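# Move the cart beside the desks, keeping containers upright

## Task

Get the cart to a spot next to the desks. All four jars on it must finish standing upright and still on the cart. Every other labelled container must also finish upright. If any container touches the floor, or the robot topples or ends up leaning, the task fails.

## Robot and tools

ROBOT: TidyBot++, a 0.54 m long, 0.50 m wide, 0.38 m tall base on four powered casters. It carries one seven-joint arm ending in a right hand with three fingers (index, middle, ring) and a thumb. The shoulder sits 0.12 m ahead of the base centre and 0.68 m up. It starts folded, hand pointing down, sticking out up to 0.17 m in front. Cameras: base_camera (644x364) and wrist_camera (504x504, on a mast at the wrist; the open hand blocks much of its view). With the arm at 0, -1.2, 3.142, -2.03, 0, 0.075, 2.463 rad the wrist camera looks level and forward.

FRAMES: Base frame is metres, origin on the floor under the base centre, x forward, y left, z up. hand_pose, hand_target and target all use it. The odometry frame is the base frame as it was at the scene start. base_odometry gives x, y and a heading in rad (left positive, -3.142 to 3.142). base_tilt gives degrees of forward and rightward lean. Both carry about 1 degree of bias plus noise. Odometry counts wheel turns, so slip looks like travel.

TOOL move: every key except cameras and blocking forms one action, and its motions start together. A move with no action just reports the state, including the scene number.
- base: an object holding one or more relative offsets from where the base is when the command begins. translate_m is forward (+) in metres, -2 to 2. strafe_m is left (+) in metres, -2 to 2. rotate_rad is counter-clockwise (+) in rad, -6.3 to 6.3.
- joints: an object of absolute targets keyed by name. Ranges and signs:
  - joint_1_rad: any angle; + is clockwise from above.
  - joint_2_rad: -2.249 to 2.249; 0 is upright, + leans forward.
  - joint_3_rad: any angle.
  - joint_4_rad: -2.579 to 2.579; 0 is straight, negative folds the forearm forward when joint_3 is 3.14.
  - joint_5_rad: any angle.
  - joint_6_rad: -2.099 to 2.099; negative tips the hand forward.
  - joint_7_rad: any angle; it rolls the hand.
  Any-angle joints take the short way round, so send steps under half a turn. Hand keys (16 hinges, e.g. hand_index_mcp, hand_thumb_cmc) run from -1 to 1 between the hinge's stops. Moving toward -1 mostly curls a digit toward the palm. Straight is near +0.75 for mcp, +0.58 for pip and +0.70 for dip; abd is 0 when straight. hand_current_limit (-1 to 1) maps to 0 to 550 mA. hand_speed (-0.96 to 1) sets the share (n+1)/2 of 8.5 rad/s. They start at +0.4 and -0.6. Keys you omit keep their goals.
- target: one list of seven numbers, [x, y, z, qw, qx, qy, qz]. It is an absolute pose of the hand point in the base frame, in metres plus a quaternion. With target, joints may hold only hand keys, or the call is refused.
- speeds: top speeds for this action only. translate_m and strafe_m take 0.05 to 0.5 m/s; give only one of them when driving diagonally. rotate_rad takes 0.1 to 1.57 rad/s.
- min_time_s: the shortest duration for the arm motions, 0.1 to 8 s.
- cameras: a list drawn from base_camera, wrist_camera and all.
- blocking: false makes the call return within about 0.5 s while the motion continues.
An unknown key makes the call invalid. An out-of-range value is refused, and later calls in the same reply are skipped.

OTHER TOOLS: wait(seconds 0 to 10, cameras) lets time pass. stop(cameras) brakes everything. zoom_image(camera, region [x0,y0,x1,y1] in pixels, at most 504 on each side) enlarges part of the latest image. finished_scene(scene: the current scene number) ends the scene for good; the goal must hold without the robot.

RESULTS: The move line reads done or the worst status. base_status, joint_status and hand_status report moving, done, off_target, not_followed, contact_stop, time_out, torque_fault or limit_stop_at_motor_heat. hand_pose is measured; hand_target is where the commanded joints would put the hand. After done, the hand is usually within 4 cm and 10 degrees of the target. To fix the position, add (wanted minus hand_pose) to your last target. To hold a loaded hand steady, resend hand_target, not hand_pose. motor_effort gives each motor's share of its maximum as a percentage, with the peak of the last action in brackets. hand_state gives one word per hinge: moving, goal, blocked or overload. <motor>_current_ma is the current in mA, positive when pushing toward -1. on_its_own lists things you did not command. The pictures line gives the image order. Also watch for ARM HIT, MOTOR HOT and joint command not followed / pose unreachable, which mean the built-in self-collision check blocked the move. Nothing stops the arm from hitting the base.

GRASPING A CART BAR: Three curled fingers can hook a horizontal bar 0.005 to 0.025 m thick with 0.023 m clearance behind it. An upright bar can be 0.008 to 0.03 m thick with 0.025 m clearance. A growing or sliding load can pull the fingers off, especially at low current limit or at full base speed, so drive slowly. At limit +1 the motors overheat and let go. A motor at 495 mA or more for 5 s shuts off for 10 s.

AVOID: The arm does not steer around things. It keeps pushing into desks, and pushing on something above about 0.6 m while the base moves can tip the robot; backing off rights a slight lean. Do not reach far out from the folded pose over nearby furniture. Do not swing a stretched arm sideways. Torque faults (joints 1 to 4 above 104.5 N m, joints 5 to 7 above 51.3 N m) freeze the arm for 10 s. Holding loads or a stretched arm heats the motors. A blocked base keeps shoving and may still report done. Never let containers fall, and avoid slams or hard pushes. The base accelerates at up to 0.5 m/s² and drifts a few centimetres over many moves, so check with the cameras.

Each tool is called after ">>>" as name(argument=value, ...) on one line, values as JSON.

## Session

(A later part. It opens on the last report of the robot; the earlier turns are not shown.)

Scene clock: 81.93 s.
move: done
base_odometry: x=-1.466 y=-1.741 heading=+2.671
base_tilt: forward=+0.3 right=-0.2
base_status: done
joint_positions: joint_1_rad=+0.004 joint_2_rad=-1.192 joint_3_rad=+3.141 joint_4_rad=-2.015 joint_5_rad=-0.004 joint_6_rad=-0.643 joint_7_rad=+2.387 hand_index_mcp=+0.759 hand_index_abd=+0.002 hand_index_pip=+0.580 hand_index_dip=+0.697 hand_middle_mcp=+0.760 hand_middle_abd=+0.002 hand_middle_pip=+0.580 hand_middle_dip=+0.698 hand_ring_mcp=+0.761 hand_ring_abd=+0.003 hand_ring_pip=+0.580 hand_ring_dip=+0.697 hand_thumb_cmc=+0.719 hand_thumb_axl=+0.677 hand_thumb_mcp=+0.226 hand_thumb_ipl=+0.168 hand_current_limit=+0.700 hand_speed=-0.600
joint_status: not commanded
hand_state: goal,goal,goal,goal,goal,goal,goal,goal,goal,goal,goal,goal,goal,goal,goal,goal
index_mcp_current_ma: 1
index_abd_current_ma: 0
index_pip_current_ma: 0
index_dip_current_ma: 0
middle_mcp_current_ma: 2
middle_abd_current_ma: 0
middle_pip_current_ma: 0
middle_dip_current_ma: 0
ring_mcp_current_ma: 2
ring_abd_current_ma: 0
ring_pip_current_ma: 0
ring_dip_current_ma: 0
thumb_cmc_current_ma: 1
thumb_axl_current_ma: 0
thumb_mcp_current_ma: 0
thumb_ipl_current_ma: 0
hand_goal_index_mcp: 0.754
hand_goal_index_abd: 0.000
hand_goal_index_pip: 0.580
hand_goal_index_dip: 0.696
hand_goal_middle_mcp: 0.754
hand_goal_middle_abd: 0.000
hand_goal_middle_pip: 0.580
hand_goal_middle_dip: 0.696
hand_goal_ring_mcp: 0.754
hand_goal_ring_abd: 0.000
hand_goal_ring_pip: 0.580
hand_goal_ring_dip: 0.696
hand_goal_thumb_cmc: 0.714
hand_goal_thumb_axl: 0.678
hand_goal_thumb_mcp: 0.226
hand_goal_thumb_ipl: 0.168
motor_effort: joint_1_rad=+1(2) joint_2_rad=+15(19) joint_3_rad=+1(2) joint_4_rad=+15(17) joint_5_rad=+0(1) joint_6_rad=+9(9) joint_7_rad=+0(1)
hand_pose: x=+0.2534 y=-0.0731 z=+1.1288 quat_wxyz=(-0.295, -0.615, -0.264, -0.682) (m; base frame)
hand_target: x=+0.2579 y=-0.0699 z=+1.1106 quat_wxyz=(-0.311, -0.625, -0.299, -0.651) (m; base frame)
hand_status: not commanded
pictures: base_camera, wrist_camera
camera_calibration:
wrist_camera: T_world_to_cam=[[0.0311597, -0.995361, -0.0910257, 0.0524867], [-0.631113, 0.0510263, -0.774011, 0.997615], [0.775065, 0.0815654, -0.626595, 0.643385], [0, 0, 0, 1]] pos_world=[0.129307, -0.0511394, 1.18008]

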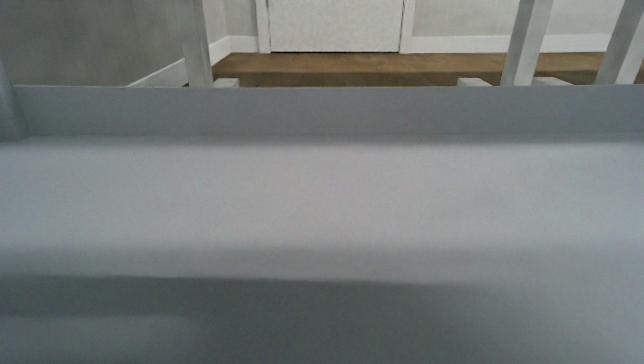

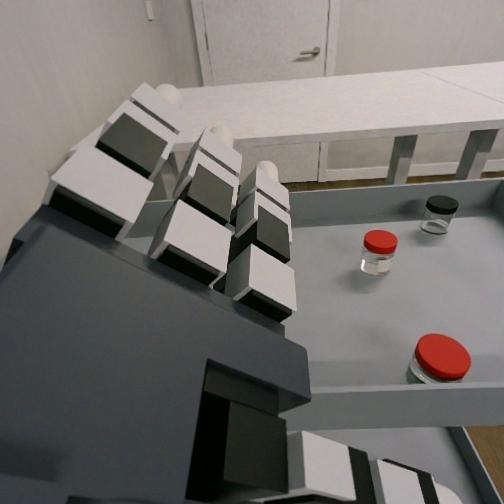

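>>> move(base={"translate_m":0.2,"strafe_m":0.03}, speeds={"translate_m":0.08}, cameras=["all"])

>>> zoom_image(camera="wrist_camera", region=[300, 50, 504, 254])

Scene clock: 87.33 s.
move: done
base_odometry: x=-1.658 y=-1.677 heading=+2.671
base_tilt: forward=+0.3 right=-0.2
base_status: done
joint_positions: joint_1_rad=+0.004 joint_2_rad=-1.192 joint_3_rad=+3.141 joint_4_rad=-2.015 joint_5_rad=-0.004 joint_6_rad=-0.643 joint_7_rad=+2.387 hand_index_mcp=+0.760 hand_index_abd=+0.002 hand_index_pip=+0.580 hand_index_dip=+0.697 hand_middle_mcp=+0.760 hand_middle_abd=+0.002 hand_middle_pip=+0.580 hand_middle_dip=+0.698 hand_ring_mcp=+0.761 hand_ring_abd=+0.003 hand_ring_pip=+0.580 hand_ring_dip=+0.697 hand_thumb_cmc=+0.719 hand_thumb_axl=+0.677 hand_thumb_mcp=+0.226 hand_thumb_ipl=+0.168 hand_current_limit=+0.700 hand_speed=-0.600
joint_status: not commanded
hand_state: goal,goal,goal,goal,goal,goal,goal,goal,goal,goal,goal,goal,goal,goal,goal,goal
index_mcp_current_ma: 1
index_abd_current_ma: 0
index_pip_current_ma: 0
index_dip_current_ma: 0
middle_mcp_current_ma: 2
middle_abd_current_ma: 0
middle_pip_current_ma: 0
middle_dip_current_ma: 0
ring_mcp_current_ma: 2
ring_abd_current_ma: 0
ring_pip_current_ma: 0
ring_dip_current_ma: 0
thumb_cmc_current_ma: 1
thumb_axl_current_ma: 0
thumb_mcp_current_ma: 0
thumb_ipl_current_ma: 0
hand_goal_index_mcp: 0.754
hand_goal_index_abd: 0.000
hand_goal_index_pip: 0.580
hand_goal_index_dip: 0.696
hand_goal_middle_mcp: 0.754
hand_goal_middle_abd: 0.000
hand_goal_middle_pip: 0.580
hand_goal_middle_dip: 0.696
hand_goal_ring_mcp: 0.754
hand_goal_ring_abd: 0.000
hand_goal_ring_pip: 0.580
hand_goal_ring_dip: 0.696
hand_goal_thumb_cmc: 0.714
hand_goal_thumb_axl: 0.678
hand_goal_thumb_mcp: 0.226
hand_goal_thumb_ipl: 0.168
motor_effort: joint_1_rad=+1(2) joint_2_rad=+15(17) joint_3_rad=+1(3) joint_4_rad=+15(16) joint_5_rad=+0(1) joint_6_rad=+9(9) joint_7_rad=+0(1)
hand_pose: x=+0.2533 y=-0.0731 z=+1.1285 quat_wxyz=(-0.294, -0.615, -0.264, -0.682) (m; base frame)
hand_target: x=+0.2579 y=-0.0699 z=+1.1106 quat_wxyz=(-0.311, -0.625, -0.299, -0.651) (m; base frame)
hand_status: not commanded
pictures: base_camera, wrist_camera
camera_calibration:
wrist_camera: T_world_to_cam=[[0.0312957, -0.995359, -0.0910036, 0.0524284], [-0.631222, 0.0509121, -0.77393, 0.99731], [0.774971, 0.0816642, -0.626699, 0.643476], [0, 0, 0, 1]] pos_world=[0.129208, -0.051139, 1.17988]

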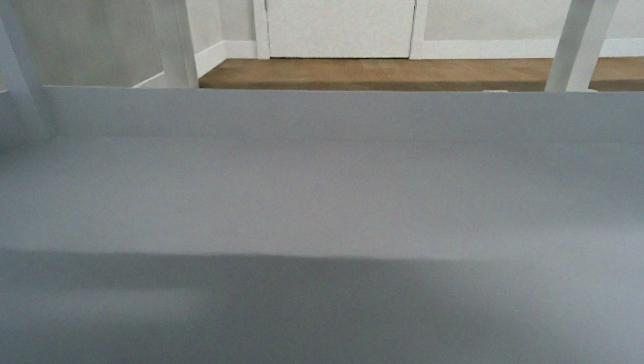

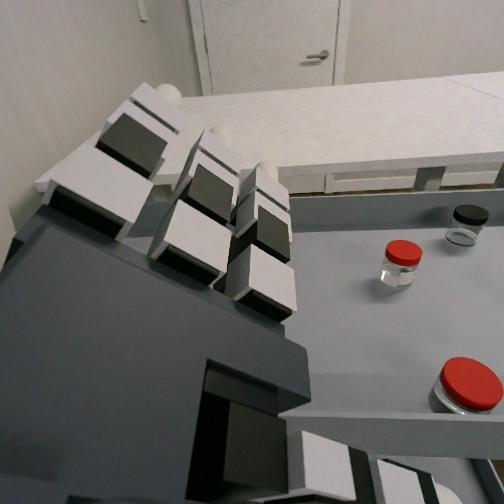

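Scaled by 2.471.

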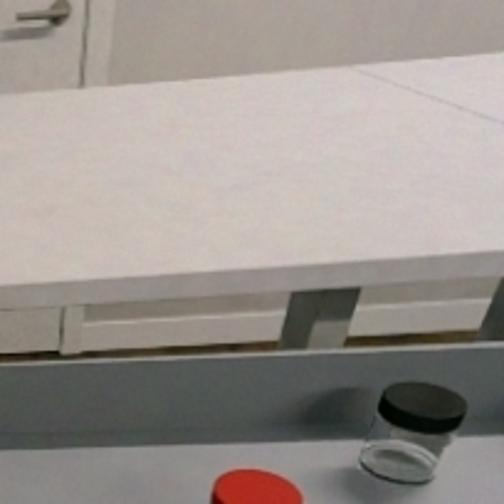

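>>> move(base={"translate_m":-0.12}, joints={"joint_1_rad":-0.5}, cameras=["all"])

Scene clock: 90.03 s.
move: done
base_odometry: x=-1.551 y=-1.731 heading=+2.670
base_tilt: forward=+0.3 right=-0.2
base_status: done
joint_positions: joint_1_rad=-0.485 joint_2_rad=-1.197 joint_3_rad=+3.141 joint_4_rad=-2.016 joint_5_rad=-0.004 joint_6_rad=-0.643 joint_7_rad=+2.387 hand_index_mcp=+0.760 hand_index_abd=+0.002 hand_index_pip=+0.580 hand_index_dip=+0.697 hand_middle_mcp=+0.760 hand_middle_abd=+0.002 hand_middle_pip=+0.580 hand_middle_dip=+0.698 hand_ring_mcp=+0.761 hand_ring_abd=+0.003 hand_ring_pip=+0.580 hand_ring_dip=+0.697 hand_thumb_cmc=+0.719 hand_thumb_axl=+0.677 hand_thumb_mcp=+0.226 hand_thumb_ipl=+0.168 hand_current_limit=+0.700 hand_speed=-0.600
joint_status: all done
hand_state: goal,goal,goal,goal,goal,goal,goal,goal,goal,goal,goal,goal,goal,goal,goal,goal
index_mcp_current_ma: 1
index_abd_current_ma: 0
index_pip_current_ma: 0
index_dip_current_ma: 0
middle_mcp_current_ma: 2
middle_abd_current_ma: 0
middle_pip_current_ma: 0
middle_dip_current_ma: 0
ring_mcp_current_ma: 2
ring_abd_current_ma: 0
ring_pip_current_ma: 0
ring_dip_current_ma: 0
thumb_cmc_current_ma: 1
thumb_axl_current_ma: 0
thumb_mcp_current_ma: 0
thumb_ipl_current_ma: 0
hand_goal_index_mcp: 0.754
hand_goal_index_abd: 0.000
hand_goal_index_pip: 0.580
hand_goal_index_dip: 0.696
hand_goal_middle_mcp: 0.754
hand_goal_middle_abd: 0.000
hand_goal_middle_pip: 0.580
hand_goal_middle_dip: 0.696
hand_goal_ring_mcp: 0.754
hand_goal_ring_abd: 0.000
hand_goal_ring_pip: 0.580
hand_goal_ring_dip: 0.696
hand_goal_thumb_cmc: 0.714
hand_goal_thumb_axl: 0.678
hand_goal_thumb_mcp: 0.226
hand_goal_thumb_ipl: 0.168
motor_effort: joint_1_rad=+1(3) joint_2_rad=+15(18) joint_3_rad=+1(2) joint_4_rad=+16(17) joint_5_rad=+0(1) joint_6_rad=+9(9) joint_7_rad=+0(1)
hand_pose: x=+0.2704 y=-0.0022 z=+1.1287 quat_wxyz=(-0.121, -0.531, -0.404, -0.734) (m; base frame)
hand_target: x=+0.2744 y=+0.0053 z=+1.1106 quat_wxyz=(-0.140, -0.532, -0.444, -0.708) (m; base frame)
hand_status: not commanded
pictures: base_camera, wrist_camera
camera_calibration:
wrist_camera: T_world_to_cam=[[0.495506, -0.86384, -0.0908561, -0.00287295], [-0.57872, -0.250325, -0.776157, 0.992345], [0.647732, 0.437171, -0.623959, 0.656672], [0, 0, 0, 1]] pos_world=[0.150367, -0.0411506, 1.17969]

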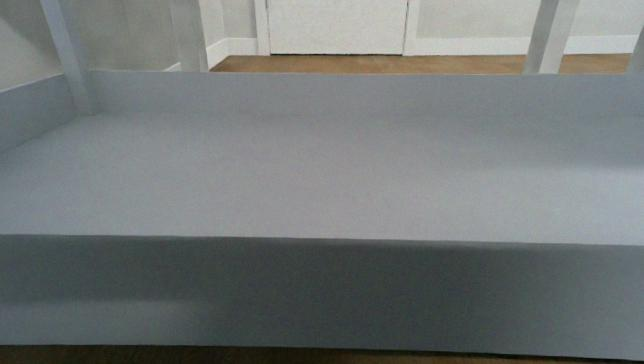

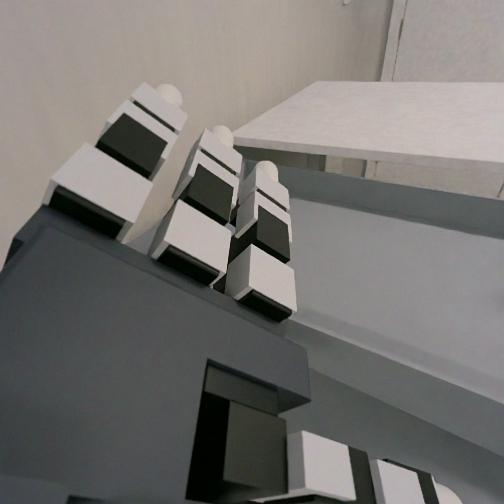

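>>> finished_scene(scene=3)

The scene is finished: the task was done.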